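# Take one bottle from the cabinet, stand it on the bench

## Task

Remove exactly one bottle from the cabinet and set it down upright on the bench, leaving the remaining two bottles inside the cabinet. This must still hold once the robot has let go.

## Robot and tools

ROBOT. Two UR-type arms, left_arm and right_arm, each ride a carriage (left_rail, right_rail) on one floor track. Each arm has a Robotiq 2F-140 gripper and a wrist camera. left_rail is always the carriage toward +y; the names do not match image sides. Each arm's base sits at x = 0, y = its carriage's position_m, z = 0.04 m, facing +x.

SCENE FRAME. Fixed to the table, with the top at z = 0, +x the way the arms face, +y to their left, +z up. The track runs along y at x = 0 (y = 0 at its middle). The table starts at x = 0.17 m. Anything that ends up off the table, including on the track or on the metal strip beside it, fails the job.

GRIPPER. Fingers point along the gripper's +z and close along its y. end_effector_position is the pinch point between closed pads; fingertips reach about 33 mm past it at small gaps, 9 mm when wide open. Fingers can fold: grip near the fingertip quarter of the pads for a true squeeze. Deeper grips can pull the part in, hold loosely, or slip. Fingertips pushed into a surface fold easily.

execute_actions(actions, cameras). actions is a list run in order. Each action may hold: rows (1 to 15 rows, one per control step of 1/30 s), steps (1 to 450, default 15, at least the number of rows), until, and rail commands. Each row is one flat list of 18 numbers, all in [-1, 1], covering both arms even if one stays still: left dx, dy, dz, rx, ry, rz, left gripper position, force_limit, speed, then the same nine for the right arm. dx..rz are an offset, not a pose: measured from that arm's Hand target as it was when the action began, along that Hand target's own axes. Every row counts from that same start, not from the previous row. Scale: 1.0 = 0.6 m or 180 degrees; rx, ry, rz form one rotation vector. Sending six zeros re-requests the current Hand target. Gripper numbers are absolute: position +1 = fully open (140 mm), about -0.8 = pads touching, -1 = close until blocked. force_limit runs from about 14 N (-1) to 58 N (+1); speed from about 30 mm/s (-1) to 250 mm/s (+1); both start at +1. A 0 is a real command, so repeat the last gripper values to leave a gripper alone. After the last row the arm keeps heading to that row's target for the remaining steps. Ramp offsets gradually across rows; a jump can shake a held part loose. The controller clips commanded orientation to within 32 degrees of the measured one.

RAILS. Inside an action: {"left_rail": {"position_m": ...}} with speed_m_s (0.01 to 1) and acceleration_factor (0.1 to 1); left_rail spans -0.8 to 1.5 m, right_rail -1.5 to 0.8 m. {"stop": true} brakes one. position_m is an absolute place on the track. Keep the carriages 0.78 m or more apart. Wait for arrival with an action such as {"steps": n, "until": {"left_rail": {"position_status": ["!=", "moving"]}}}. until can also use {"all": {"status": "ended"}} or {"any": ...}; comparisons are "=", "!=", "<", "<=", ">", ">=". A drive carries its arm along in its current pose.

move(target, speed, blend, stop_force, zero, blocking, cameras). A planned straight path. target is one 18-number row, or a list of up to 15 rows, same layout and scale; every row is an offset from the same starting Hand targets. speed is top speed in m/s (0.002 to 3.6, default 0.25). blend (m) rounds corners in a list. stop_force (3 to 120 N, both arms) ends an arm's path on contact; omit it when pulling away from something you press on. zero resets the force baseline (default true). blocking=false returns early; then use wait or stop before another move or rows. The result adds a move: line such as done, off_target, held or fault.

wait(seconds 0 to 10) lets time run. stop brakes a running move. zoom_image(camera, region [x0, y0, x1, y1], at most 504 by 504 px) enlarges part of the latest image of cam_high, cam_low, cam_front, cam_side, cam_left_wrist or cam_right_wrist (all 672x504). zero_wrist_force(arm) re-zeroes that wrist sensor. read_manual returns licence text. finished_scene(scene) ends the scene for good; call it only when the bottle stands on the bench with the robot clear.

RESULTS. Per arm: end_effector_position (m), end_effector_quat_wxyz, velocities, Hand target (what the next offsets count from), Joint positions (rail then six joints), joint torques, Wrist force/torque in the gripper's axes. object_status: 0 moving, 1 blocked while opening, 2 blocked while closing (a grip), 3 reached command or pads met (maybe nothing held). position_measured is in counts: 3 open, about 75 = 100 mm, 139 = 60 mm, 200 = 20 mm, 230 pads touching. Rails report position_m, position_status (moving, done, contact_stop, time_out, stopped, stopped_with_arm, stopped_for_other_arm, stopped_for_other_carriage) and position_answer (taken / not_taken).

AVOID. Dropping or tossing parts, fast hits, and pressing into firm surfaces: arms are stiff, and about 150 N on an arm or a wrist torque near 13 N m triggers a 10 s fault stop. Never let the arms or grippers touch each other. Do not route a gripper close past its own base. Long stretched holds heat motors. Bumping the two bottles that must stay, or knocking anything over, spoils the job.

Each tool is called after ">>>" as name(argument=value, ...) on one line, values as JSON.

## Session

>>> execute_actions(actions=[])

Scene clock: 0.00 s.
left_arm: end_effector_position=(+0.3456, +1.0573, +0.5800) position_measured=3 object_status=3 end_effector_quat_wxyz=(+0.000, +0.000, +1.000, +0.000) | right_arm: end_effector_position=(+0.3456, -1.0901, +0.5800) position_measured=3 object_status=3 end_effector_quat_wxyz=(+0.000, +0.000, +1.000, +0.000)
Joint positions: left_arm=[1.03 -0.316 -1.725 0.971 -0.816 -1.571 -0.316] | right_arm=[-1.117 -0.316 -1.725 0.971 -0.816 -1.571 -0.316]
Joint velocities: within noise
Joint torques (N m): no reading
Wrist force (N): no reading
Wrist torque (N m): no reading
Wrist force, peak (N): no reading
Hand target: left_arm +0.3456, +1.0573, +0.5800; +0.000, +0.000, +1.000, +0.000 | right_arm +0.3456, -1.0901, +0.5800; +0.000, +0.000, +1.000, +0.000
Tool commands: left_gripper/position=+1.0 left_gripper/force_limit=+1.0 left_gripper/speed=+1.0 right_gripper/position=+1.0 right_gripper/force_limit=+1.0 right_gripper/speed=+1.0
left_rail: position_m=1.030 position_status=done
right_rail: position_m=-1.117 position_status=done

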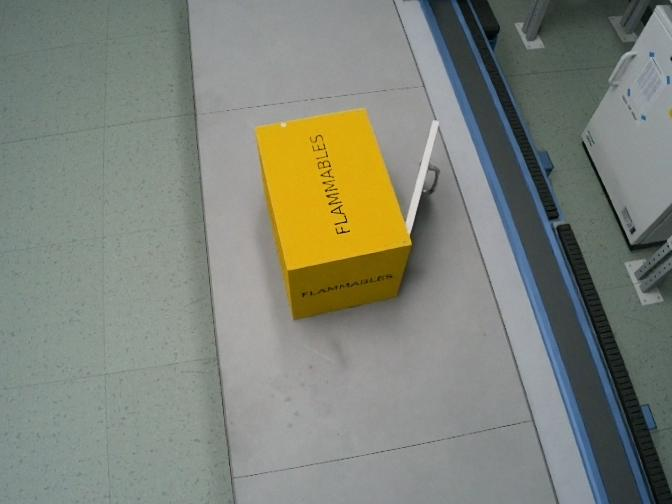

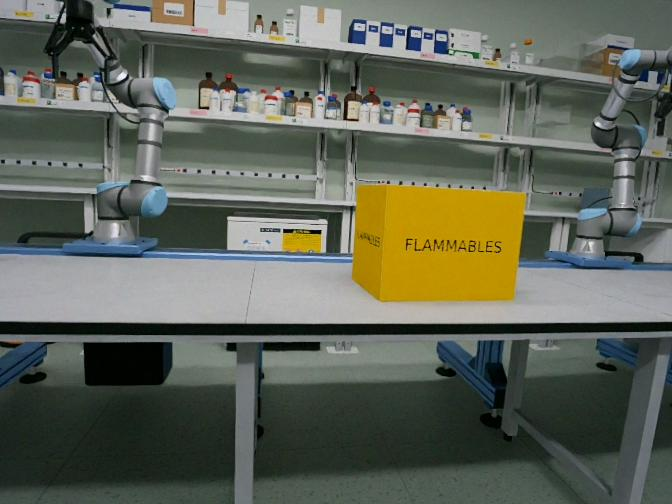

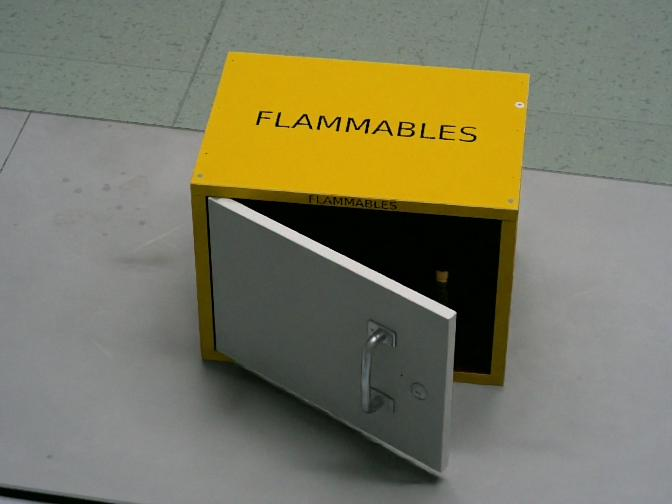

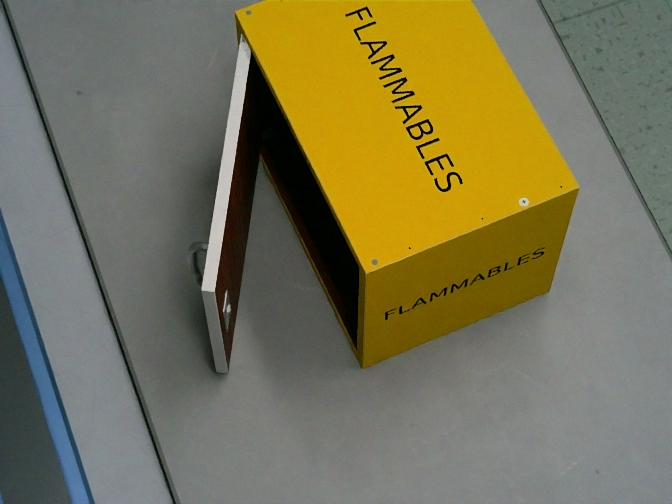

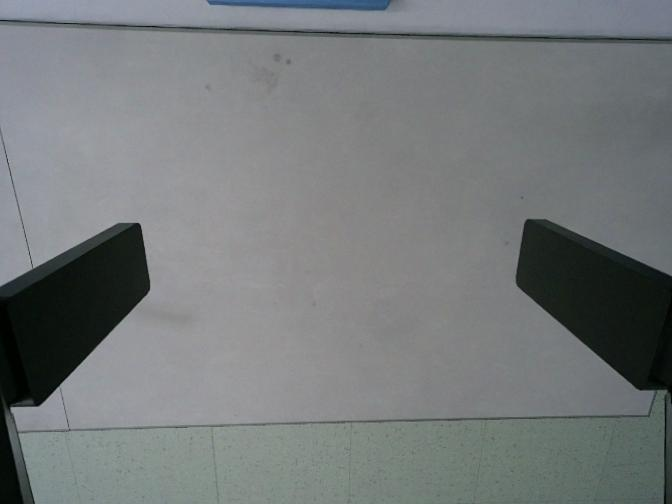

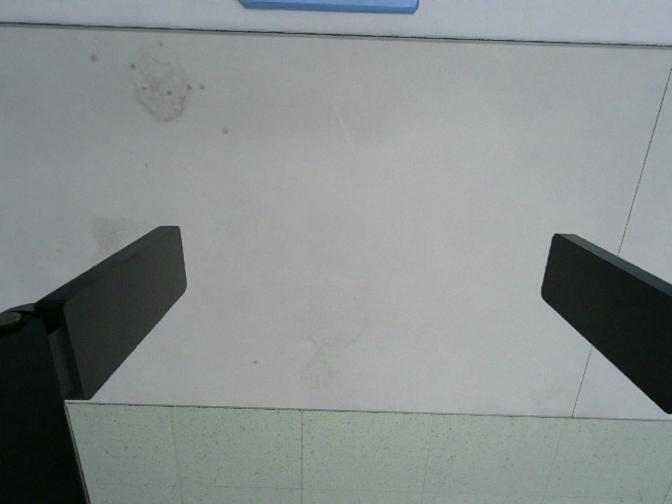

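>>> execute_actions(actions=[{"right_rail":{"position_m":-0.35},"rows":[[0,0,0,0,0,0,1,1,1,0,0.2,0,0,0,0,-1,0,0]],"steps":150,"until":{"right_rail":{"position_status":["!=","moving"]}}},{"steps":20}], cameras=["cam_right_wrist"])

Scene clock: 10.77 s.
left_arm: end_effector_position=(+0.3456, +1.0573, +0.5800) position_measured=3 object_status=3 end_effector_quat_wxyz=(+0.000, +0.000, +1.000, +0.000) | right_arm: end_effector_position=(+0.3456, -0.2028, +0.5800) position_measured=233 object_status=3 end_effector_quat_wxyz=(+0.000, +0.000, +1.000, +0.000)
Joint positions: left_arm=[1.03 -0.316 -1.725 0.971 -0.816 -1.571 -0.316] | right_arm=[-0.35 0.04 -1.659 0.916 -0.828 -1.571 0.04]
Joint torques (N m): left_arm=[1.14 -12.36 -19.77 -2.85 0.2 0.02] | right_arm=[8.84 -8.3 -34.28 -0.13 -2.56 1.45]
Wrist force (N): left_arm=[0.1 0.0 -0.1] | right_arm=[-0.1 -1.3 0.2]
Wrist torque (N m): left_arm=[-0.01 -0.01 0.00] | right_arm=[-0.28 -0.02 -0.13]
Wrist force, peak (N): left_arm=[-0.1 -0.4 0.2] | right_arm=[0.4 -9.3 0.5]
Hand target: left_arm +0.3456, +1.0573, +0.5800; +0.000, +0.000, +1.000, +0.000 | right_arm +0.3456, -0.2028, +0.5800; +0.000, +0.000, +1.000, +0.000
Off the commanded pose: left_arm 0.000 m, 0 deg | right_arm 0.000 m, 0 deg.
left_rail: position_m=1.030 position_status=done
right_rail: position_m=-0.350 position_status=done
Images, in order (width x height): cam_right_wrist 672x504.

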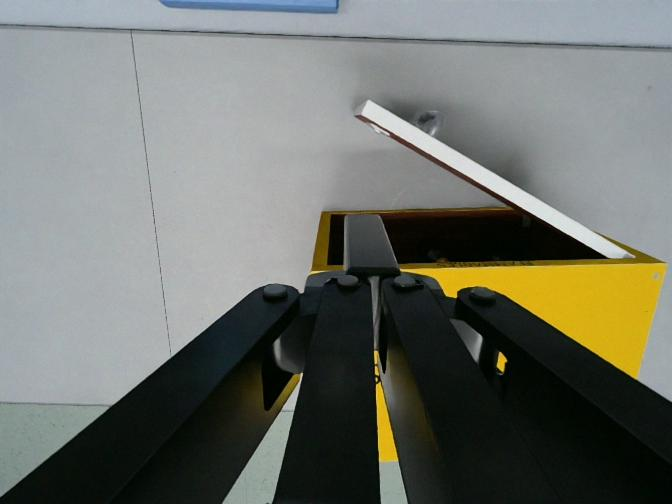

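>>> move(target=[[0,0,0,0,0,0,1,1,1,-0.0223,0.0797,0.3,0,0,0,-1,0,0],[0,0,0,0,0,0,1,1,1,-0.0223,0.0797,0.4867,0,0,0,-1,0,0]], speed=[0.25,0.08], blend=0.01, stop_force=15, cameras=["cam_right_wrist"])

>>> move(target=[[0,0,0,0,0,0,1,1,1,0.1267,0.0642,0,0,0,0,-1,0,0],[0,0,0,0,0,0,1,1,1,0.22,0.15,0,0,0,0,-1,0,0],[0,0,0,0,0,0,1,1,1,0.288,0.2557,0,0,0,0,-1,0,0],[0,0,0,0,0,0,1,1,1,0.326,0.376,0,0,0,0,-1,0,0],[0,0,0,0,0,0,1,1,1,0.3317,0.4933,0,0,0,0,-1,0,0]], speed=0.07, blend=0.02, stop_force=30, cameras=["cam_front","cam_high"])

Scene clock: 31.77 s.
left_arm: end_effector_position=(+0.3456, +1.0573, +0.5800) position_measured=3 object_status=3 end_effector_quat_wxyz=(+0.000, +0.000, +1.000, +0.000) | right_arm: end_effector_position=(+0.3590, -0.1549, +0.2880) position_measured=233 object_status=3 end_effector_quat_wxyz=(+0.000, +0.000, +1.000, +0.000)
Joint positions: left_arm=[1.03 -0.316 -1.725 0.971 -0.816 -1.571 -0.316] | right_arm=[-0.35 0.165 -1.821 1.86 -1.609 -1.571 0.165]
Joint torques (N m): left_arm=[1.56 -11.89 -18.92 -2.9 0.01 0.06] | right_arm=[4.97 -7.09 -12.55 -5.6 2.28 0.44]
Wrist force (N): left_arm=[0.0 -0.2 0.0] | right_arm=[0.1 -1.3 0.0]
Wrist torque (N m): left_arm=[-0.05 -0.01 0.00] | right_arm=[-0.27 -0.04 -0.10]
Wrist force, peak (N): left_arm=[0.0 -0.5 0.2] | right_arm=[0.4 -1.6 -1.1]
Hand target: left_arm +0.3456, +1.0573, +0.5800; +0.000, +0.000, +1.000, +0.000 | right_arm +0.3590, -0.1549, +0.2880; +0.000, +0.000, +1.000, +0.000
Off the commanded pose: left_arm 0.000 m, 0 deg | right_arm 0.000 m, 0 deg.
left_rail: position_m=1.030 position_status=done
right_rail: position_m=-0.350 position_status=done
move: done
Images, in order (width x height): cam_right_wrist 672x504.

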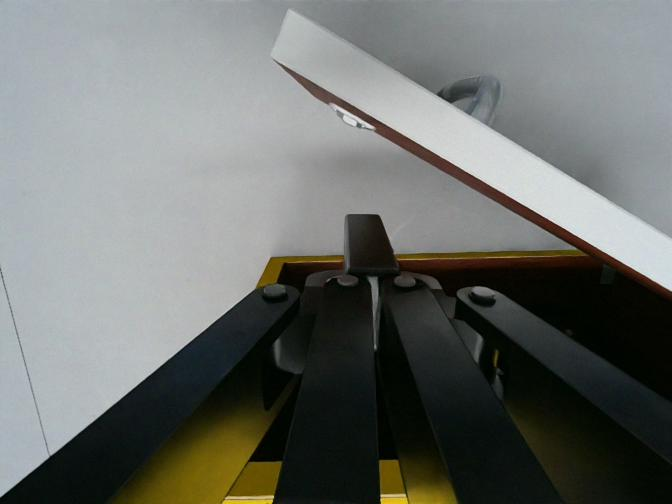

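Scene clock: 38.50 s.
left_arm: end_effector_position=(+0.3456, +1.0573, +0.5800) position_measured=3 object_status=3 end_effector_quat_wxyz=(+0.000, +0.000, +1.000, +0.000) | right_arm: end_effector_position=(+0.1600, +0.1410, +0.2880) position_measured=233 object_status=3 end_effector_quat_wxyz=(+0.000, +0.000, +1.000, +0.000)
Joint positions: left_arm=[1.03 -0.316 -1.725 0.971 -0.816 -1.571 -0.316] | right_arm=[-0.35 0.995 -1.552 1.624 -1.643 -1.571 0.995]
Joint torques (N m): left_arm=[2.4 -11.9 -17.94 -2.86 0.13 -0.03] | right_arm=[9.3 -19.06 -41.54 -0.69 -2.38 1.45]
Wrist force (N): left_arm=[-0.1 -0.2 0.1] | right_arm=[1.0 -4.5 0.8]
Wrist torque (N m): left_arm=[-0.05 0.02 0.00] | right_arm=[-0.22 -0.04 -0.07]
Wrist force, peak (N): left_arm=[-0.4 -0.4 -0.3] | right_arm=[-3.7 -4.0 -0.1]
Hand target: left_arm +0.3456, +1.0573, +0.5800; +0.000, +0.000, +1.000, +0.000 | right_arm +0.1600, +0.1410, +0.2880; +0.000, +0.000, +1.000, +0.000
Off the commanded pose: left_arm 0.000 m, 0 deg | right_arm 0.000 m, 0 deg.
left_rail: position_m=1.030 position_status=done
right_rail: position_m=-0.350 position_status=done
move: done
Images, in order (width x height): cam_high 672x504, cam_front 672x504.

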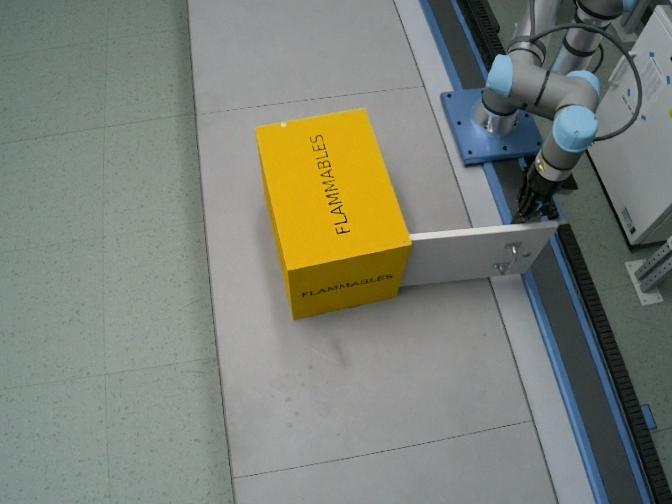

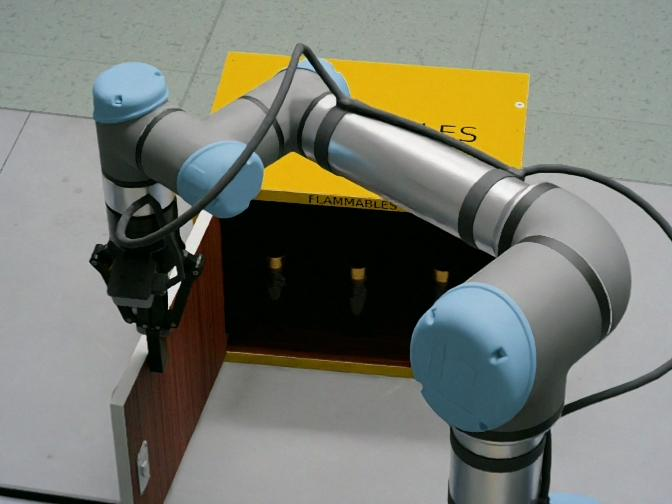

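>>> execute_actions(actions=[{"right_rail":{"position_m":-0.8},"steps":120,"until":{"right_rail":{"position_status":["!=","moving"]}}}])

>>> move(target=[[0,0,0,0,0,0,1,1,1,-0.15,-0.0683,-0.27,0,0,0.9167,0.25,-1,0],[0,0,0,0,0,0,1,1,1,-0.2833,-0.0517,0.0633,-0.514,0.067,0.777,0.25,-1,0]], speed=0.5)

>>> execute_actions(actions=[{"right_rail":{"position_m":-0.52},"steps":120,"until":{"right_rail":{"position_status":["!=","moving"]}}}], cameras=["cam_right_wrist","cam_front"])

Scene clock: 53.53 s.
left_arm: end_effector_position=(+0.3456, +1.0573, +0.5800) position_measured=3 object_status=3 end_effector_quat_wxyz=(+0.000, +0.000, +1.000, +0.000) | right_arm: end_effector_position=(+0.1600, -0.3089, +0.2880) position_measured=233 object_status=3 end_effector_quat_wxyz=(+0.000, +0.000, +1.000, +0.000)
Joint positions: left_arm=[1.03 -0.316 -1.725 0.971 -0.816 -1.571 -0.316] | right_arm=[-0.8 0.995 -1.552 1.624 -1.643 -1.571 0.995]
Joint torques (N m): left_arm=[2.87 -12.26 -18.2 -3 0.14 0.07] | right_arm=[5.66 -30.77 -21.98 -0.53 -2.5 1.16]
Wrist force (N): left_arm=[0.1 -0.1 0.2] | right_arm=[0.3 -1.3 0.4]
Wrist torque (N m): left_arm=[-0.03 -0.02 0.00] | right_arm=[-0.23 -0.08 -0.09]
Wrist force, peak (N): left_arm=[-0.2 -0.2 0.4] | right_arm=[1.0 -4.7 0.9]
Hand target: left_arm +0.3456, +1.0573, +0.5800; +0.000, +0.000, +1.000, +0.000 | right_arm +0.1600, -0.3089, +0.2880; +0.000, +0.000, +1.000, +0.000
Tool commands: left_gripper/position=+1.0 left_gripper/force_limit=+1.0 left_gripper/speed=+1.0 right_gripper/position=-1.0 right_gripper/force_limit=+0.0 right_gripper/speed=+0.0
Off the commanded pose: left_arm 0.000 m, 0 deg | right_arm 0.000 m, 0 deg.
left_rail: position_m=1.030 position_status=done
right_rail: position_m=-0.800 position_status=done

Scene clock: 59.83 s.
left_arm: end_effector_position=(+0.3456, +1.0573, +0.5800) position_measured=3 object_status=3 end_effector_quat_wxyz=(+0.000, +0.000, +1.000, +0.000) | right_arm: end_effector_position=(+0.3299, -0.3400, +0.2500) position_measured=98 object_status=3 end_effector_quat_wxyz=(-0.071, +0.827, +0.103, +0.547)
Joint positions: left_arm=[1.03 -0.316 -1.725 0.971 -0.816 -1.571 -0.316] | right_arm=[-0.8 1.088 -1.333 2.324 -3.569 -2.321 3.554]
Joint torques (N m): left_arm=[2.69 -12.01 -18.16 -2.97 0.23 0.08] | right_arm=[-10.29 -19.63 -1.3 -5.4 1.95 -1.31]
Wrist force (N): left_arm=[-0.1 -0.3 0.2] | right_arm=[0.6 -0.5 0.7]
Wrist torque (N m): left_arm=[-0.06 0.01 0.00] | right_arm=[0.03 0.46 -0.15]
Wrist force, peak (N): left_arm=[0.2 -0.4 0.3] | right_arm=[0.4 -1.6 0.4]
Hand target: left_arm +0.3456, +1.0573, +0.5800; +0.000, +0.000, +1.000, +0.000 | right_arm +0.3299, -0.3400, +0.2500; -0.071, +0.827, +0.103, +0.547
Off the commanded pose: left_arm 0.000 m, 0 deg | right_arm 0.000 m, 0 deg.
left_rail: position_m=1.030 position_status=done
right_rail: position_m=-0.800 position_status=done
move: done

Scene clock: 61.27 s.
left_arm: end_effector_position=(+0.3456, +1.0573, +0.5800) position_measured=3 object_status=3 end_effector_quat_wxyz=(+0.000, +0.000, +1.000, +0.000) | right_arm: end_effector_position=(+0.3299, -0.0600, +0.2500) position_measured=98 object_status=3 end_effector_quat_wxyz=(-0.071, +0.827, +0.103, +0.547)
Joint positions: left_arm=[1.03 -0.316 -1.725 0.971 -0.816 -1.571 -0.316] | right_arm=[-0.52 1.088 -1.332 2.324 -3.57 -2.321 3.554]
Joint torques (N m): left_arm=[2.27 -11.98 -17.53 -2.87 0.26 0.13] | right_arm=[-8.33 -32.69 -15.01 -5.7 0.95 -0.91]
Wrist force (N): left_arm=[-0.2 0.0 0.1] | right_arm=[0.6 -0.4 0.6]
Wrist torque (N m): left_arm=[0.00 0.03 0.00] | right_arm=[0.05 0.45 -0.15]
Wrist force, peak (N): left_arm=[-0.1 -0.4 0.3] | right_arm=[0.7 -1.9 1.0]
Hand target: left_arm +0.3456, +1.0573, +0.5800; +0.000, +0.000, +1.000, +0.000 | right_arm +0.3299, -0.0600, +0.2500; -0.071, +0.827, +0.103, +0.547
Tool commands: left_gripper/position=+1.0 left_gripper/force_limit=+1.0 left_gripper/speed=+1.0 right_gripper/position=+0.25 right_gripper/force_limit=-1.0 right_gripper/speed=+0.0
Off the commanded pose: left_arm 0.000 m, 0 deg | right_arm 0.000 m, 0 deg.
left_rail: position_m=1.030 position_status=done
right_rail: position_m=-0.520 position_status=done
Images, in order (width x height): cam_front 672x504, cam_right_wrist 672x504.

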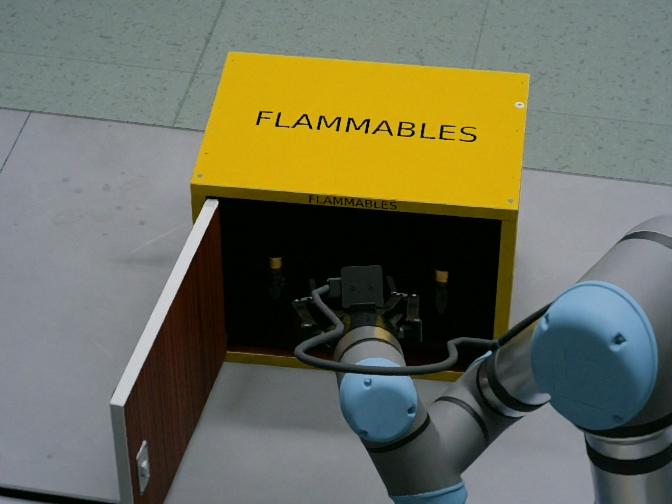

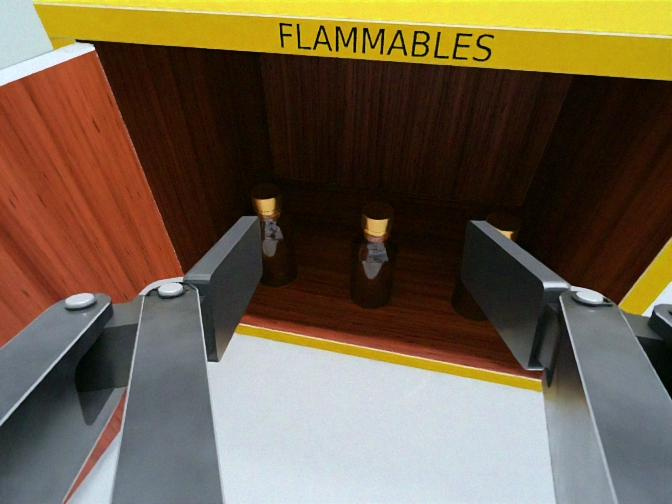

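>>> move(target=[[0,0,0,0,0,0,1,1,1,-0.1428,0.0469,0.198,0,0,0,0.25,-1,0],[0,0,0,0,0,0,1,1,1,-0.1428,0.0469,0.378,0,0,0,0.25,-1,0]], speed=[0.2,0.06], blend=0.01, stop_force=12, cameras=["cam_right_wrist"])

Scene clock: 72.97 s.
left_arm: end_effector_position=(+0.3456, +1.0573, +0.5800) position_measured=3 object_status=3 end_effector_quat_wxyz=(+0.000, +0.000, +1.000, +0.000) | right_arm: end_effector_position=(+0.5065, -0.0427, +0.0824) position_measured=98 object_status=3 end_effector_quat_wxyz=(-0.071, +0.827, +0.103, +0.547)
Joint positions: left_arm=[1.03 -0.316 -1.725 0.971 -0.816 -1.571 -0.316] | right_arm=[-0.52 0.766 -0.759 2.087 -4.017 -2.038 3.363]
Joint torques (N m): left_arm=[3.65 -11.93 -17.47 -2.86 0.15 -0.1] | right_arm=[-10.53 -35.79 -22.99 -0.16 2.17 -0.99]
Wrist force (N): left_arm=[0.0 -0.1 0.1] | right_arm=[-0.1 -0.6 0.8]
Wrist torque (N m): left_arm=[-0.03 0.00 0.00] | right_arm=[-0.06 0.61 -0.13]
Wrist force, peak (N): left_arm=[-0.1 -0.5 0.4] | right_arm=[1.5 -0.7 -0.4]
Hand target: left_arm +0.3456, +1.0573, +0.5800; +0.000, +0.000, +1.000, +0.000 | right_arm +0.5065, -0.0427, +0.0824; -0.071, +0.827, +0.103, +0.547
Off the commanded pose: left_arm 0.000 m, 0 deg | right_arm 0.000 m, 0 deg.
left_rail: position_m=1.030 position_status=done
right_rail: position_m=-0.520 position_status=done
move: done
Images, in order (width x height): cam_right_wrist 672x504.

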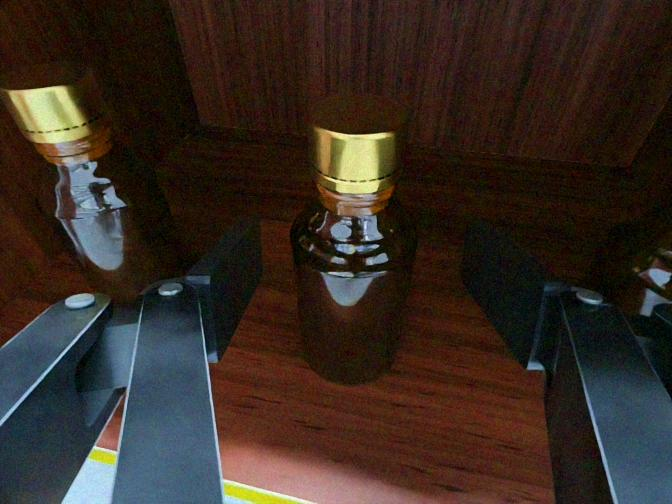

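>>> move(target=[0,0,0,0,0,0,1,1,1,0,-0.009,-0.01,0,0,0,0.25,-1,0], speed=0.05)

>>> move(target=[0,0,0,0,0,0,1,1,1,0,0,0,0,0,0,-1,-0.05,-1])

>>> move(target=[0,0,0,0,0,0,1,1,1,0.046,0,-0.0195,0,0,0,-1,-0.05,-1], speed=0.05, cameras=["cam_right_wrist"])

Scene clock: 78.43 s.
left_arm: end_effector_position=(+0.3456, +1.0573, +0.5800) position_measured=3 object_status=3 end_effector_quat_wxyz=(+0.000, +0.000, +1.000, +0.000) | right_arm: end_effector_position=(+0.5000, -0.0390, +0.0847) position_measured=98 object_status=3 end_effector_quat_wxyz=(-0.071, +0.827, +0.103, +0.547)
Joint positions: left_arm=[1.03 -0.316 -1.725 0.971 -0.816 -1.571 -0.316] | right_arm=[-0.52 0.782 -0.766 2.089 -4.009 -2.053 3.371]
Joint torques (N m): left_arm=[3.62 -12.02 -16.86 -2.83 0.18 0.03] | right_arm=[8.73 -50.09 5.28 -0.05 -3.7 1.39]
Wrist force (N): left_arm=[0.1 -0.1 0.3] | right_arm=[0.2 -0.6 1.1]
Wrist torque (N m): left_arm=[-0.03 -0.03 0.00] | right_arm=[-0.06 0.56 -0.12]
Wrist force, peak (N): left_arm=[0.0 -0.5 0.0] | right_arm=[-0.1 -0.9 1.1]
Hand target: left_arm +0.3456, +1.0573, +0.5800; +0.000, +0.000, +1.000, +0.000 | right_arm +0.4998, -0.0389, +0.0848; -0.071, +0.827, +0.103, +0.547
Off the commanded pose: left_arm 0.000 m, 0 deg | right_arm 0.000 m, 0 deg.
left_rail: position_m=1.030 position_status=done
right_rail: position_m=-0.520 position_status=done
move: done

Scene clock: 80.00 s.
left_arm: end_effector_position=(+0.3456, +1.0573, +0.5800) position_measured=3 object_status=3 end_effector_quat_wxyz=(+0.000, +0.000, +1.000, +0.000) | right_arm: end_effector_position=(+0.4998, -0.0389, +0.0848) position_measured=162 object_status=0 end_effector_quat_wxyz=(-0.071, +0.827, +0.103, +0.547)
Joint positions: left_arm=[1.03 -0.316 -1.725 0.971 -0.816 -1.571 -0.316] | right_arm=[-0.52 0.782 -0.766 2.089 -4.008 -2.053 3.371]
Joint torques (N m): left_arm=[3.55 -11.74 -17.63 -3 0.2 -0.07] | right_arm=[9.45 -48.24 3.83 -0.42 -0.86 1.18]
Wrist force (N): left_arm=[0.0 0.1 -0.2] | right_arm=[1.9 0.8 -2.0]
Wrist torque (N m): left_arm=[0.01 -0.01 0.00] | right_arm=[-0.26 0.57 -0.26]
Wrist force, peak (N): left_arm=[0.0 -0.5 0.1] | right_arm=[1.9 0.8 -2.0]
Hand target: left_arm +0.3456, +1.0573, +0.5800; +0.000, +0.000, +1.000, +0.000 | right_arm +0.4998, -0.0389, +0.0848; -0.071, +0.827, +0.103, +0.547
Off the commanded pose: left_arm 0.000 m, 0 deg | right_arm 0.000 m, 0 deg.
left_rail: position_m=1.030 position_status=done
right_rail: position_m=-0.520 position_status=done
move: done

Scene clock: 81.17 s.
left_arm: end_effector_position=(+0.3456, +1.0573, +0.5800) position_measured=3 object_status=3 end_effector_quat_wxyz=(+0.000, +0.000, +1.000, +0.000) | right_arm: end_effector_position=(+0.4999, -0.0390, +0.1146) position_measured=162 object_status=2 end_effector_quat_wxyz=(-0.071, +0.827, +0.103, +0.547)
Joint positions: left_arm=[1.03 -0.316 -1.725 0.971 -0.816 -1.571 -0.316] | right_arm=[-0.52 0.782 -0.844 2.104 -3.945 -2.053 3.371]
Joint torques (N m): left_arm=[3.67 -11.38 -16.72 -2.93 0.16 0.1] | right_arm=[-10.45 -50.02 3.13 -0.74 2.01 1.12]
Wrist force (N): left_arm=[-0.2 -0.3 0.1] | right_arm=[-2.3 -0.3 2.4]
Wrist torque (N m): left_arm=[-0.08 0.04 0.00] | right_arm=[-0.01 0.52 -0.15]
Wrist force, peak (N): left_arm=[0.0 -0.4 0.2] | right_arm=[-3.0 -0.6 2.1]
Hand target: left_arm +0.3456, +1.0573, +0.5800; +0.000, +0.000, +1.000, +0.000 | right_arm +0.4999, -0.0390, +0.1148; -0.071, +0.827, +0.103, +0.547
Off the commanded pose: left_arm 0.000 m, 0 deg | right_arm 0.000 m, 0 deg.
left_rail: position_m=1.030 position_status=done
right_rail: position_m=-0.520 position_status=done
move: done
Images, in order (width x height): cam_right_wrist 672x504.

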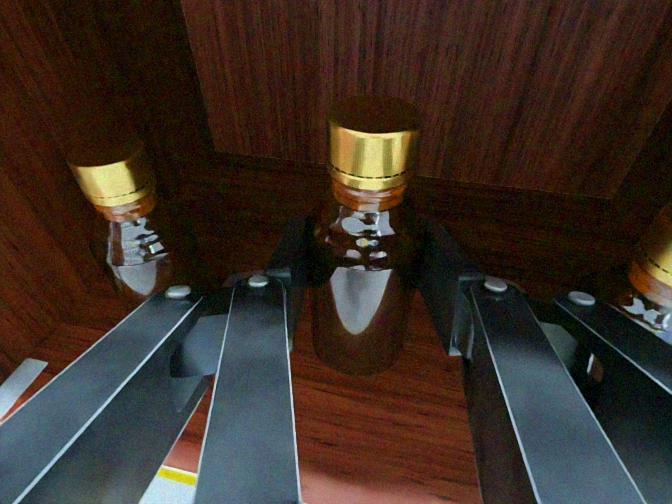

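>>> move(target=[0,0,0,0,0,0,1,1,1,-0.0843,-0.0142,-0.24,0,0,0,-1,-0.05,-1], speed=0.12, cameras=["cam_right_wrist"])

>>> execute_actions(actions=[{"right_rail":{"position_m":-0.92,"acceleration_factor":0.5},"steps":150,"until":{"right_rail":{"position_status":["!=","moving"]}}}])

>>> move(target=[[0,0,0,0,0,0,1,1,1,-0.069,0,0.0292,0,0,0,-1,-0.05,-1],[0,0,0,0,0,0,1,1,1,-0.1043,0,0.0442,0,0,0,-1,-0.05,-1]], speed=[0.06,0.012], stop_force=4, cameras=["cam_right_wrist"])

Scene clock: 90.33 s.
left_arm: end_effector_position=(+0.3456, +1.0573, +0.5800) position_measured=3 object_status=3 end_effector_quat_wxyz=(+0.000, +0.000, +1.000, +0.000) | right_arm: end_effector_position=(+0.3505, -0.0688, +0.1245) position_measured=162 object_status=2 end_effector_quat_wxyz=(-0.071, +0.827, +0.103, +0.547) end_effector_velocity=(-0.003, +0.000, +0.000) end_effector_angular_velocity=(-0.001, +0.001, +0.001)
Joint positions: left_arm=[1.03 -0.316 -1.725 0.971 -0.816 -1.571 -0.316] | right_arm=[-0.52 1.028 -0.946 2.355 -4.015 -2.269 3.511]
Joint velocities: left_arm=[within noise] | right_arm=[0 0.005 -0.002 0.003 0.002 -0.004 0.003]
Joint torques (N m): left_arm=[3.6 -12.41 -16.03 -2.88 0.24 0.16] | right_arm=[11.1 -41.72 6.67 -0.53 -4.15 1.59]
Wrist force (N): left_arm=[-0.2 -0.2 0.3] | right_arm=[-2.3 -0.5 1.4]
Wrist torque (N m): left_arm=[-0.05 0.04 0.00] | right_arm=[-0.03 0.50 -0.27]
Wrist force, peak (N): left_arm=[-0.2 -0.4 0.3] | right_arm=[-2.3 -0.5 2.9]
Hand target: left_arm +0.3456, +1.0573, +0.5800; +0.000, +0.000, +1.000, +0.000 | right_arm +0.3503, -0.0688, +0.1245; -0.071, +0.827, +0.103, +0.547
Off the commanded pose: left_arm 0.000 m, 0 deg | right_arm 0.000 m, 0 deg.
left_rail: position_m=1.030 position_status=done
right_rail: position_m=-0.520 position_status=done
move: done
Images, in order (width x height): cam_right_wrist 672x504.

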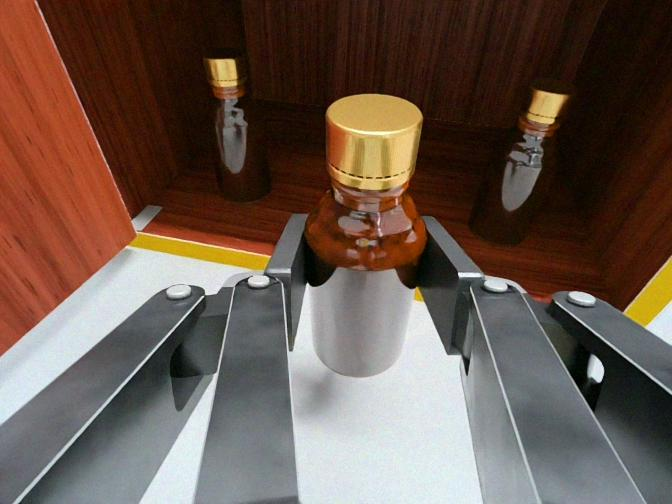

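Scene clock: 92.53 s.
left_arm: end_effector_position=(+0.3456, +1.0573, +0.5800) position_measured=3 object_status=3 end_effector_quat_wxyz=(+0.000, +0.000, +1.000, +0.000) | right_arm: end_effector_position=(+0.3503, -0.4688, +0.1245) position_measured=162 object_status=2 end_effector_quat_wxyz=(-0.071, +0.827, +0.103, +0.547)
Joint positions: left_arm=[1.03 -0.316 -1.725 0.971 -0.816 -1.571 -0.316] | right_arm=[-0.92 1.028 -0.947 2.356 -4.015 -2.27 3.512]
Joint torques (N m): left_arm=[4.25 -11.77 -15.96 -2.93 0.32 0.1] | right_arm=[7.87 -37.11 -8.46 -0.94 -2.2 1.37]
Wrist force (N): left_arm=[0.1 -0.1 0.1] | right_arm=[-2.1 -0.4 1.8]
Wrist torque (N m): left_arm=[-0.02 -0.01 0.00] | right_arm=[-0.01 0.47 -0.26]
Wrist force, peak (N): left_arm=[0.0 -0.4 0.2] | right_arm=[-2.1 -1.3 2.3]
Hand target: left_arm +0.3456, +1.0573, +0.5800; +0.000, +0.000, +1.000, +0.000 | right_arm +0.3503, -0.4688, +0.1245; -0.071, +0.827, +0.103, +0.547
Tool commands: left_gripper/position=+1.0 left_gripper/force_limit=+1.0 left_gripper/speed=+1.0 right_gripper/position=-1.0 right_gripper/force_limit=-0.05 right_gripper/speed=-1.0
Off the commanded pose: left_arm 0.000 m, 0 deg | right_arm 0.000 m, 0 deg.
left_rail: position_m=1.030 position_status=done
right_rail: position_m=-0.920 position_status=done

Scene clock: 95.50 s.
left_arm: end_effector_position=(+0.3456, +1.0573, +0.5800) position_measured=3 object_status=3 end_effector_quat_wxyz=(+0.000, +0.000, +1.000, +0.000) | right_arm: end_effector_position=(+0.3502, -0.4686, +0.0671) position_measured=162 object_status=2 end_effector_quat_wxyz=(-0.071, +0.827, +0.103, +0.547)
Joint positions: left_arm=[1.03 -0.316 -1.725 0.971 -0.816 -1.571 -0.316] | right_arm=[-0.92 1.029 -0.759 2.321 -4.168 -2.271 3.512]
Joint torques (N m): left_arm=[4.25 -11.82 -16.04 -2.91 0.08 0.08] | right_arm=[9.46 -45.07 10.84 -0.38 1.83 -0.21]
Wrist force (N): left_arm=[0.2 0.0 0.1] | right_arm=[-0.4 -0.4 1.2]
Wrist torque (N m): left_arm=[-0.01 -0.05 0.00] | right_arm=[0.00 0.52 -0.22]
Wrist force, peak (N): left_arm=[0.3 -0.4 0.0] | right_arm=[5.2 -0.6 -2.5]
Hand target: left_arm +0.3456, +1.0573, +0.5800; +0.000, +0.000, +1.000, +0.000 | right_arm +0.3502, -0.4686, +0.0671; -0.071, +0.827, +0.103, +0.547 (not the last commanded pose)
Off the commanded pose: left_arm 0.000 m, 0 deg | right_arm 0.011 m, 0 deg.
left_rail: position_m=1.030 position_status=done
right_rail: position_m=-0.920 position_status=done
move: contact (right_arm); path passed 1 of 2 targets
Images, in order (width x height): cam_right_wrist 672x504.

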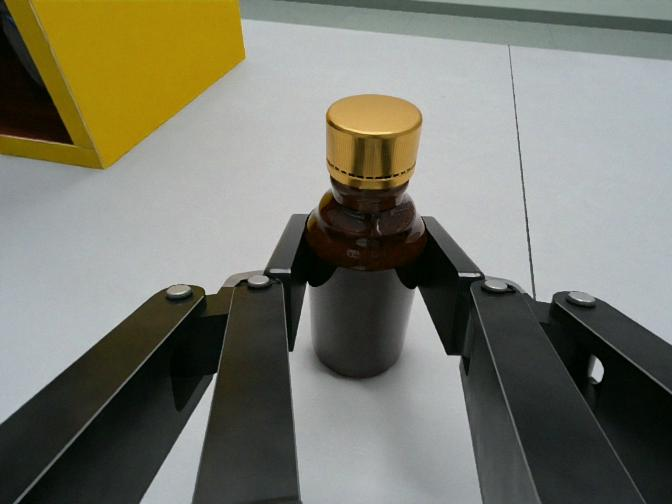

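>>> move(target=[0,0,0,0,0,0,1,1,1, 0,0,0,0,0,0,0.3,-0.05,-1])

>>> move(target=[[0,0,0,0,0,0,1,1,1, 0.05,0,-0.12,0,0,0,0.3,-0.05,-1],[0,0,0,0,0,0,1,1,1, 0.527,-0.071,-0.39,0,-0.372,0,0.3,-0.05,-1]], speed=[0.1,0.35], cameras=["cam_right_wrist","cam_high"])

>>> execute_actions(actions=[{"right_rail":{"position_m":-0.32,"acceleration_factor":0.8},"rows":[[0,0,0,0,0,0,1,1,1,0,0,0,0,0,0,-1,0,0]],"steps":150,"until":{"right_rail":{"position_status":["!=","moving"]}}}], cameras=["cam_high"])

Scene clock: 102.43 s.
left_arm: end_effector_position=(+0.3456, +1.0573, +0.5800) position_measured=3 object_status=3 end_effector_quat_wxyz=(+0.000, +0.000, +1.000, +0.000) | right_arm: end_effector_position=(+0.3502, -0.4686, +0.0671) position_measured=91 object_status=0 end_effector_quat_wxyz=(-0.071, +0.827, +0.103, +0.547)
Joint positions: left_arm=[1.03 -0.316 -1.725 0.971 -0.816 -1.571 -0.316] | right_arm=[-0.92 1.029 -0.759 2.321 -4.168 -2.271 3.512]
Joint torques (N m): left_arm=[5.1 -12 -15.98 -2.94 0.33 -0.01] | right_arm=[9.97 -41.33 8.23 -0.81 1.73 1.23]
Wrist force (N): left_arm=[-0.1 -0.2 0.0] | right_arm=[0.0 -0.9 1.1]
Wrist torque (N m): left_arm=[-0.05 0.03 0.00] | right_arm=[-0.09 0.57 -0.26]
Wrist force, peak (N): left_arm=[0.0 -0.6 0.2] | right_arm=[-0.9 -0.6 1.4]
Hand target: left_arm +0.3456, +1.0573, +0.5800; +0.000, +0.000, +1.000, +0.000 | right_arm +0.3502, -0.4685, +0.0671; -0.071, +0.827, +0.103, +0.547
Off the commanded pose: left_arm 0.000 m, 0 deg | right_arm 0.000 m, 0 deg.
left_rail: position_m=1.030 position_status=done
right_rail: position_m=-0.920 position_status=done
move: done

Scene clock: 106.53 s.
left_arm: end_effector_position=(+0.3456, +1.0573, +0.5800) position_measured=3 object_status=3 end_effector_quat_wxyz=(+0.000, +0.000, +1.000, +0.000) | right_arm: end_effector_position=(+0.2510, -0.4520, +0.4497) position_measured=91 object_status=3 end_effector_quat_wxyz=(-0.003, +0.992, +0.126, +0.000)
Joint positions: left_arm=[1.03 -0.316 -1.725 0.971 -0.816 -1.571 -0.316] | right_arm=[-0.92 0.823 -1.465 1.113 -1.222 -1.567 3.712]
Joint torques (N m): left_arm=[4.21 -11.63 -15.24 -2.95 0.14 -0.04] | right_arm=[-10.58 -23.24 -38.39 -0.09 2.46 -1.04]
Wrist force (N): left_arm=[0.1 -0.2 -0.1] | right_arm=[-0.2 -0.8 0.2]
Wrist torque (N m): left_arm=[-0.04 -0.03 0.00] | right_arm=[-0.17 0.07 0.08]
Wrist force, peak (N): left_arm=[0.2 -0.4 0.3] | right_arm=[2.1 1.8 -0.4]
Hand target: left_arm +0.3456, +1.0573, +0.5800; +0.000, +0.000, +1.000, +0.000 | right_arm +0.2510, -0.4520, +0.4497; -0.002, +0.992, +0.126, +0.000
Off the commanded pose: left_arm 0.000 m, 0 deg | right_arm 0.000 m, 0 deg.
left_rail: position_m=1.030 position_status=done
right_rail: position_m=-0.920 position_status=done
move: done
Images, in order (width x height): cam_high 672x504, cam_right_wrist 672x504.

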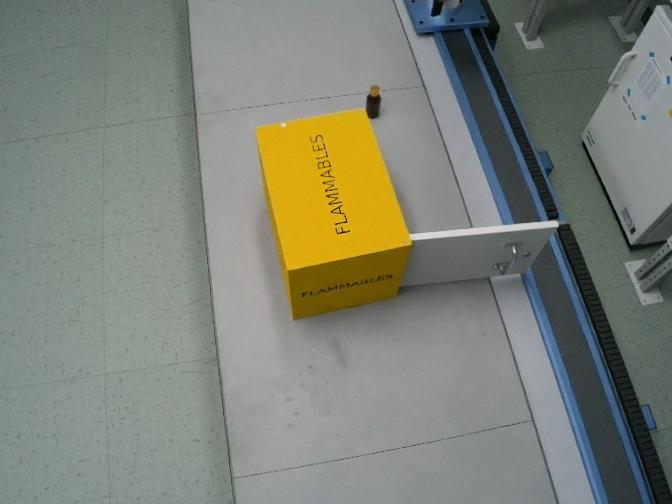

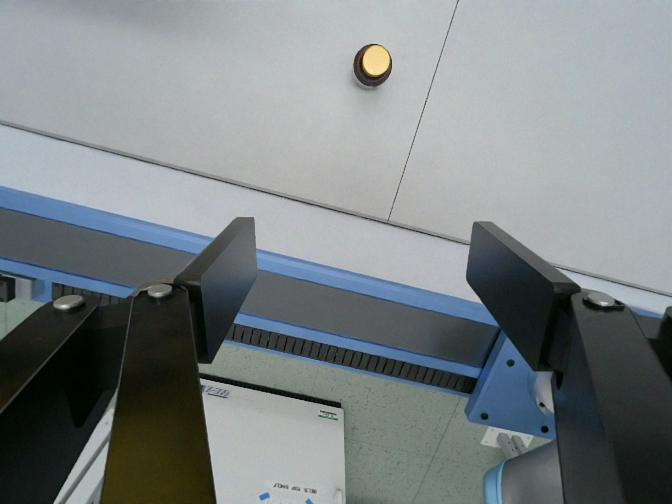

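Scene clock: 108.70 s.
left_arm: end_effector_position=(+0.3456, +1.0573, +0.5800) position_measured=3 object_status=3 end_effector_quat_wxyz=(+0.000, +0.000, +1.000, +0.000) | right_arm: end_effector_position=(+0.2510, +0.1480, +0.4497) position_measured=233 object_status=3 end_effector_quat_wxyz=(-0.002, +0.992, +0.126, +0.000)
Joint positions: left_arm=[1.03 -0.316 -1.725 0.971 -0.816 -1.571 -0.316] | right_arm=[-0.32 0.823 -1.465 1.112 -1.222 -1.567 3.712]
Joint torques (N m): left_arm=[5.28 -11.43 -15.84 -2.89 0.2 0] | right_arm=[-3.27 -37.31 -28.53 -0.6 0.25 -0.84]
Wrist force (N): left_arm=[0.1 -0.1 0.1] | right_arm=[-0.3 -0.8 0.3]
Wrist torque (N m): left_arm=[-0.03 -0.02 0.00] | right_arm=[-0.17 0.11 0.07]
Wrist force, peak (N): left_arm=[-0.2 -0.5 0.0] | right_arm=[0.1 -2.0 0.4]
Hand target: left_arm +0.3456, +1.0573, +0.5800; +0.000, +0.000, +1.000, +0.000 | right_arm +0.2510, +0.1480, +0.4497; -0.002, +0.992, +0.126, +0.000
Off the commanded pose: left_arm 0.000 m, 0 deg | right_arm 0.000 m, 0 deg.
left_rail: position_m=1.030 position_status=done
right_rail: position_m=-0.320 position_status=done
Images, in order (width x height): cam_high 672x504.

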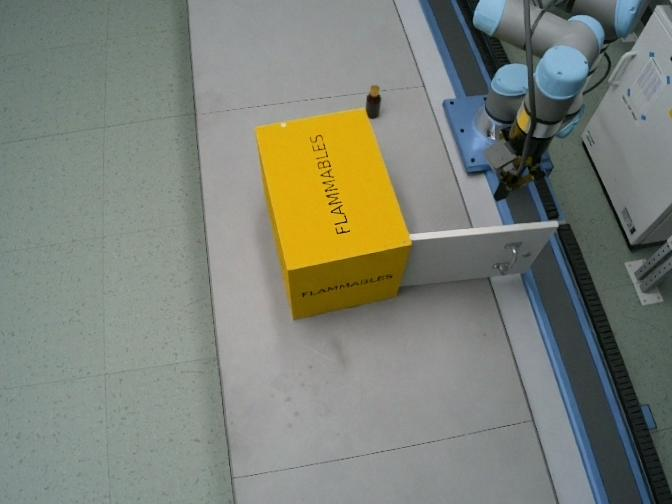

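>>> move(target=[[0,0,0,0,0,0,1,1,1,-0.058,-0.215,0,0,0,0,-1,0,0],[0,0,0,0,0,0,1,1,1,-0.058,-0.215,0.2662,0,0,0,-1,0,0]])

>>> move(target=[[0,0,0,0,0,0,1,1,1,-0.104,0.17,0,0,0,0,-1,0,0],[0,0,0,0,0,0,1,1,1,-0.134,0.315,0,0,0,0,-1,0,0],[0,0,0,0,0,0,1,1,1,-0.112,0.487,0,0,0,0,-1,0,0],[0,0,0,0,0,0,1,1,1,-0.0485,0.621,0,0,0,0,-1,0,0],[0,0,0,0,0,0,1,1,1,0.045,0.724,0,0,0,0,-1,0,0],[0,0,0,0,0,0,1,1,1,0.132,0.783,0,0,0,0,-1,0,0]], speed=0.08, blend=0.015, stop_force=25, cameras=["cam_high","cam_right_wrist"])

>>> move(target=[0,0,0,0,0,0,1,1,1,0.119,0.0445,0,0,0,0,-1,0,0], speed=0.03, stop_force=12, cameras=["cam_right_wrist","cam_side"])

Scene clock: 123.07 s.
left_arm: end_effector_position=(+0.3456, +1.0573, +0.5800) position_measured=3 object_status=3 end_effector_quat_wxyz=(+0.000, +0.000, +1.000, +0.000) | right_arm: end_effector_position=(+0.1851, +0.2650, +0.2907) position_measured=233 object_status=3 end_effector_quat_wxyz=(-0.002, +0.992, +0.126, +0.000)
Joint positions: left_arm=[1.03 -0.316 -1.725 0.971 -0.816 -1.571 -0.316] | right_arm=[-0.32 1.044 -1.319 1.351 -1.607 -1.568 3.934]
Joint torques (N m): left_arm=[5.79 -11.71 -15.24 -2.89 0.32 0.03] | right_arm=[-10.44 -45.2 -12.15 -5.58 2.19 -0.71]
Wrist force (N): left_arm=[0.1 0.1 0.3] | right_arm=[0.2 -0.8 -0.1]
Wrist torque (N m): left_arm=[0.02 -0.02 0.00] | right_arm=[-0.15 -0.05 -0.10]
Wrist force, peak (N): left_arm=[0.0 -0.5 0.1] | right_arm=[-0.5 -2.2 0.2]
Hand target: left_arm +0.3456, +1.0573, +0.5800; +0.000, +0.000, +1.000, +0.000 | right_arm +0.1851, +0.2650, +0.2906; -0.002, +0.992, +0.126, +0.000
Off the commanded pose: left_arm 0.000 m, 0 deg | right_arm 0.000 m, 0 deg.
left_rail: position_m=1.030 position_status=done
right_rail: position_m=-0.320 position_status=done
move: done

Scene clock: 131.20 s.
left_arm: end_effector_position=(+0.3456, +1.0573, +0.5800) position_measured=3 object_status=3 end_effector_quat_wxyz=(+0.000, +0.000, +1.000, +0.000) | right_arm: end_effector_position=(+0.3789, -0.1702, +0.2884) position_measured=233 object_status=3 end_effector_quat_wxyz=(-0.002, +0.992, +0.126, +0.000)
Joint positions: left_arm=[1.03 -0.316 -1.725 0.971 -0.816 -1.571 -0.316] | right_arm=[-0.32 0.039 -1.826 1.862 -1.607 -1.566 2.929]
Joint torques (N m): left_arm=[5.74 -11.74 -14.38 -2.76 0.3 -0.1] | right_arm=[-11.01 -6.28 -40.73 -6.49 2.29 -0.97]
Wrist force (N): left_arm=[0.2 -0.1 0.2] | right_arm=[-2.1 -2.5 0.4]
Wrist torque (N m): left_arm=[-0.02 -0.03 0.00] | right_arm=[-0.21 -0.01 0.06]
Wrist force, peak (N): left_arm=[-0.1 -0.5 0.0] | right_arm=[3.1 -4.9 -0.8]
Hand target: left_arm +0.3456, +1.0573, +0.5800; +0.000, +0.000, +1.000, +0.000 | right_arm +0.3789, -0.1702, +0.2884; -0.002, +0.992, +0.126, +0.000
Off the commanded pose: left_arm 0.000 m, 0 deg | right_arm 0.000 m, 0 deg.
left_rail: position_m=1.030 position_status=done
right_rail: position_m=-0.320 position_status=done
move: done
Images, in order (width x height): cam_high 672x504, cam_right_wrist 672x504.

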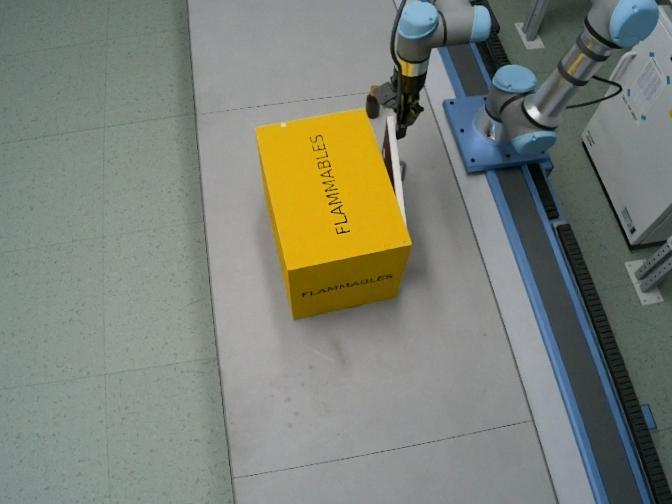

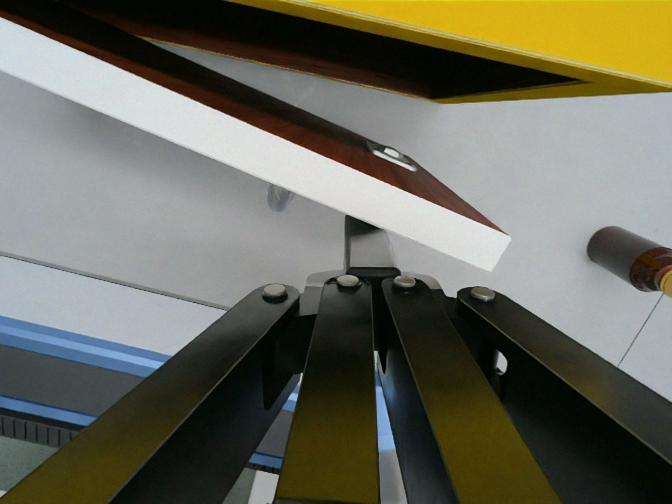

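Scene clock: 134.60 s.
left_arm: end_effector_position=(+0.3456, +1.0573, +0.5800) position_measured=3 object_status=3 end_effector_quat_wxyz=(+0.000, +0.000, +1.000, +0.000) | right_arm: end_effector_position=(+0.4416, -0.1769, +0.2883) position_measured=233 object_status=3 end_effector_quat_wxyz=(-0.002, +0.992, +0.126, +0.000)
Joint positions: left_arm=[1.03 -0.316 -1.725 0.971 -0.816 -1.571 -0.316] | right_arm=[-0.32 0.019 -1.681 1.746 -1.635 -1.566 2.908]
Joint torques (N m): left_arm=[6 -11.58 -14.24 -2.96 0.19 0] | right_arm=[9.85 -28.28 -11.09 0 1.77 1.27]
Wrist force (N): left_arm=[0.1 -0.2 0.1] | right_arm=[0.6 -0.8 0.7]
Wrist torque (N m): left_arm=[-0.04 -0.01 0.00] | right_arm=[-0.18 -0.16 0.05]
Wrist force, peak (N): left_arm=[-0.1 -0.5 0.1] | right_arm=[-19.1 -6.0 -6.5]
Hand target: left_arm +0.3456, +1.0573, +0.5800; +0.000, +0.000, +1.000, +0.000 | right_arm +0.4416, -0.1769, +0.2883; -0.002, +0.992, +0.126, +0.000 (not the last commanded pose)
Off the commanded pose: left_arm 0.000 m, 0 deg | right_arm 0.013 m, 0 deg.
left_rail: position_m=1.030 position_status=done
right_rail: position_m=-0.320 position_status=done
move: contact (right_arm)
Images, in order (width x height): cam_side 672x504, cam_right_wrist 672x504.

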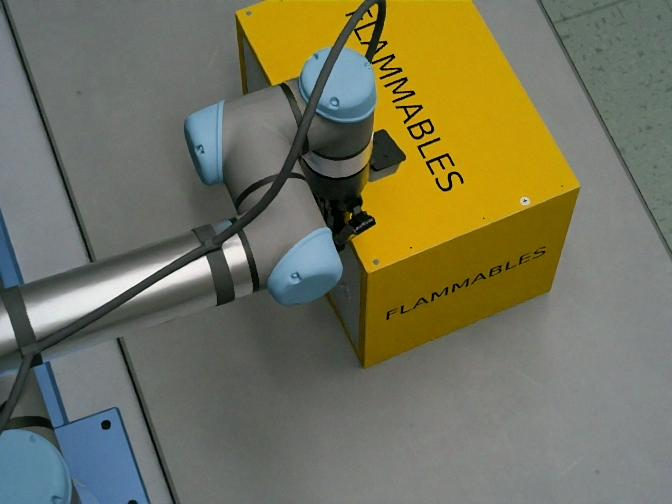

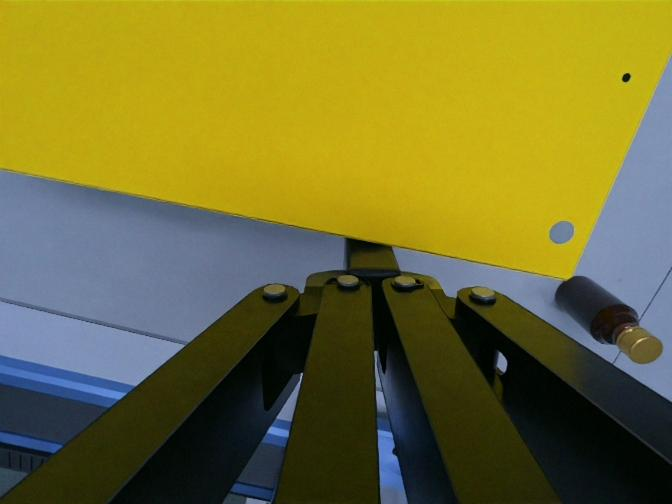

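>>> move(target=[0,0,0,0,0,0,1,1,1,-0.1,-0.03,0,0,0,0,-1,0,0], cameras=["cam_high","cam_front"])

Scene clock: 137.30 s.
left_arm: end_effector_position=(+0.3456, +1.0573, +0.5800) position_measured=3 object_status=3 end_effector_quat_wxyz=(+0.000, +0.000, +1.000, +0.000) | right_arm: end_effector_position=(+0.3791, -0.1744, +0.2883) position_measured=233 object_status=3 end_effector_quat_wxyz=(-0.002, +0.992, +0.126, +0.000)
Joint positions: left_arm=[1.03 -0.316 -1.725 0.971 -0.816 -1.571 -0.316] | right_arm=[-0.32 0.028 -1.829 1.864 -1.606 -1.566 2.918]
Joint torques (N m): left_arm=[6.49 -11.19 -13.81 -2.93 0.29 0.06] | right_arm=[9.11 -21.3 -10.78 -0.28 2.16 1.15]
Wrist force (N): left_arm=[0.1 -0.4 0.1] | right_arm=[0.5 -0.4 0.5]
Wrist torque (N m): left_arm=[-0.08 -0.02 0.00] | right_arm=[-0.10 -0.11 0.06]
Wrist force, peak (N): left_arm=[-0.1 -0.4 0.3] | right_arm=[1.6 -0.6 0.4]
Hand target: left_arm +0.3456, +1.0573, +0.5800; +0.000, +0.000, +1.000, +0.000 | right_arm +0.3790, -0.1744, +0.2884; -0.002, +0.992, +0.126, +0.000
Off the commanded pose: left_arm 0.000 m, 0 deg | right_arm 0.000 m, 0 deg.
left_rail: position_m=1.030 position_status=done
right_rail: position_m=-0.320 position_status=done
move: done
Images, in order (width x height): cam_high 672x504, cam_front 672x504.

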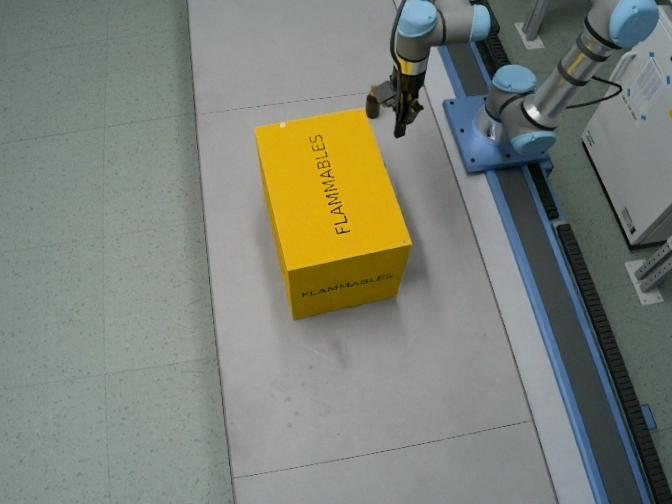

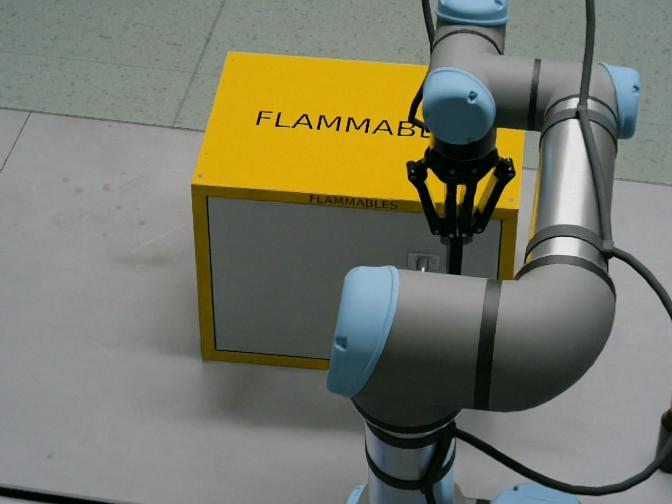

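>>> finished_scene(scene=2)

The scene is finished: the task was done.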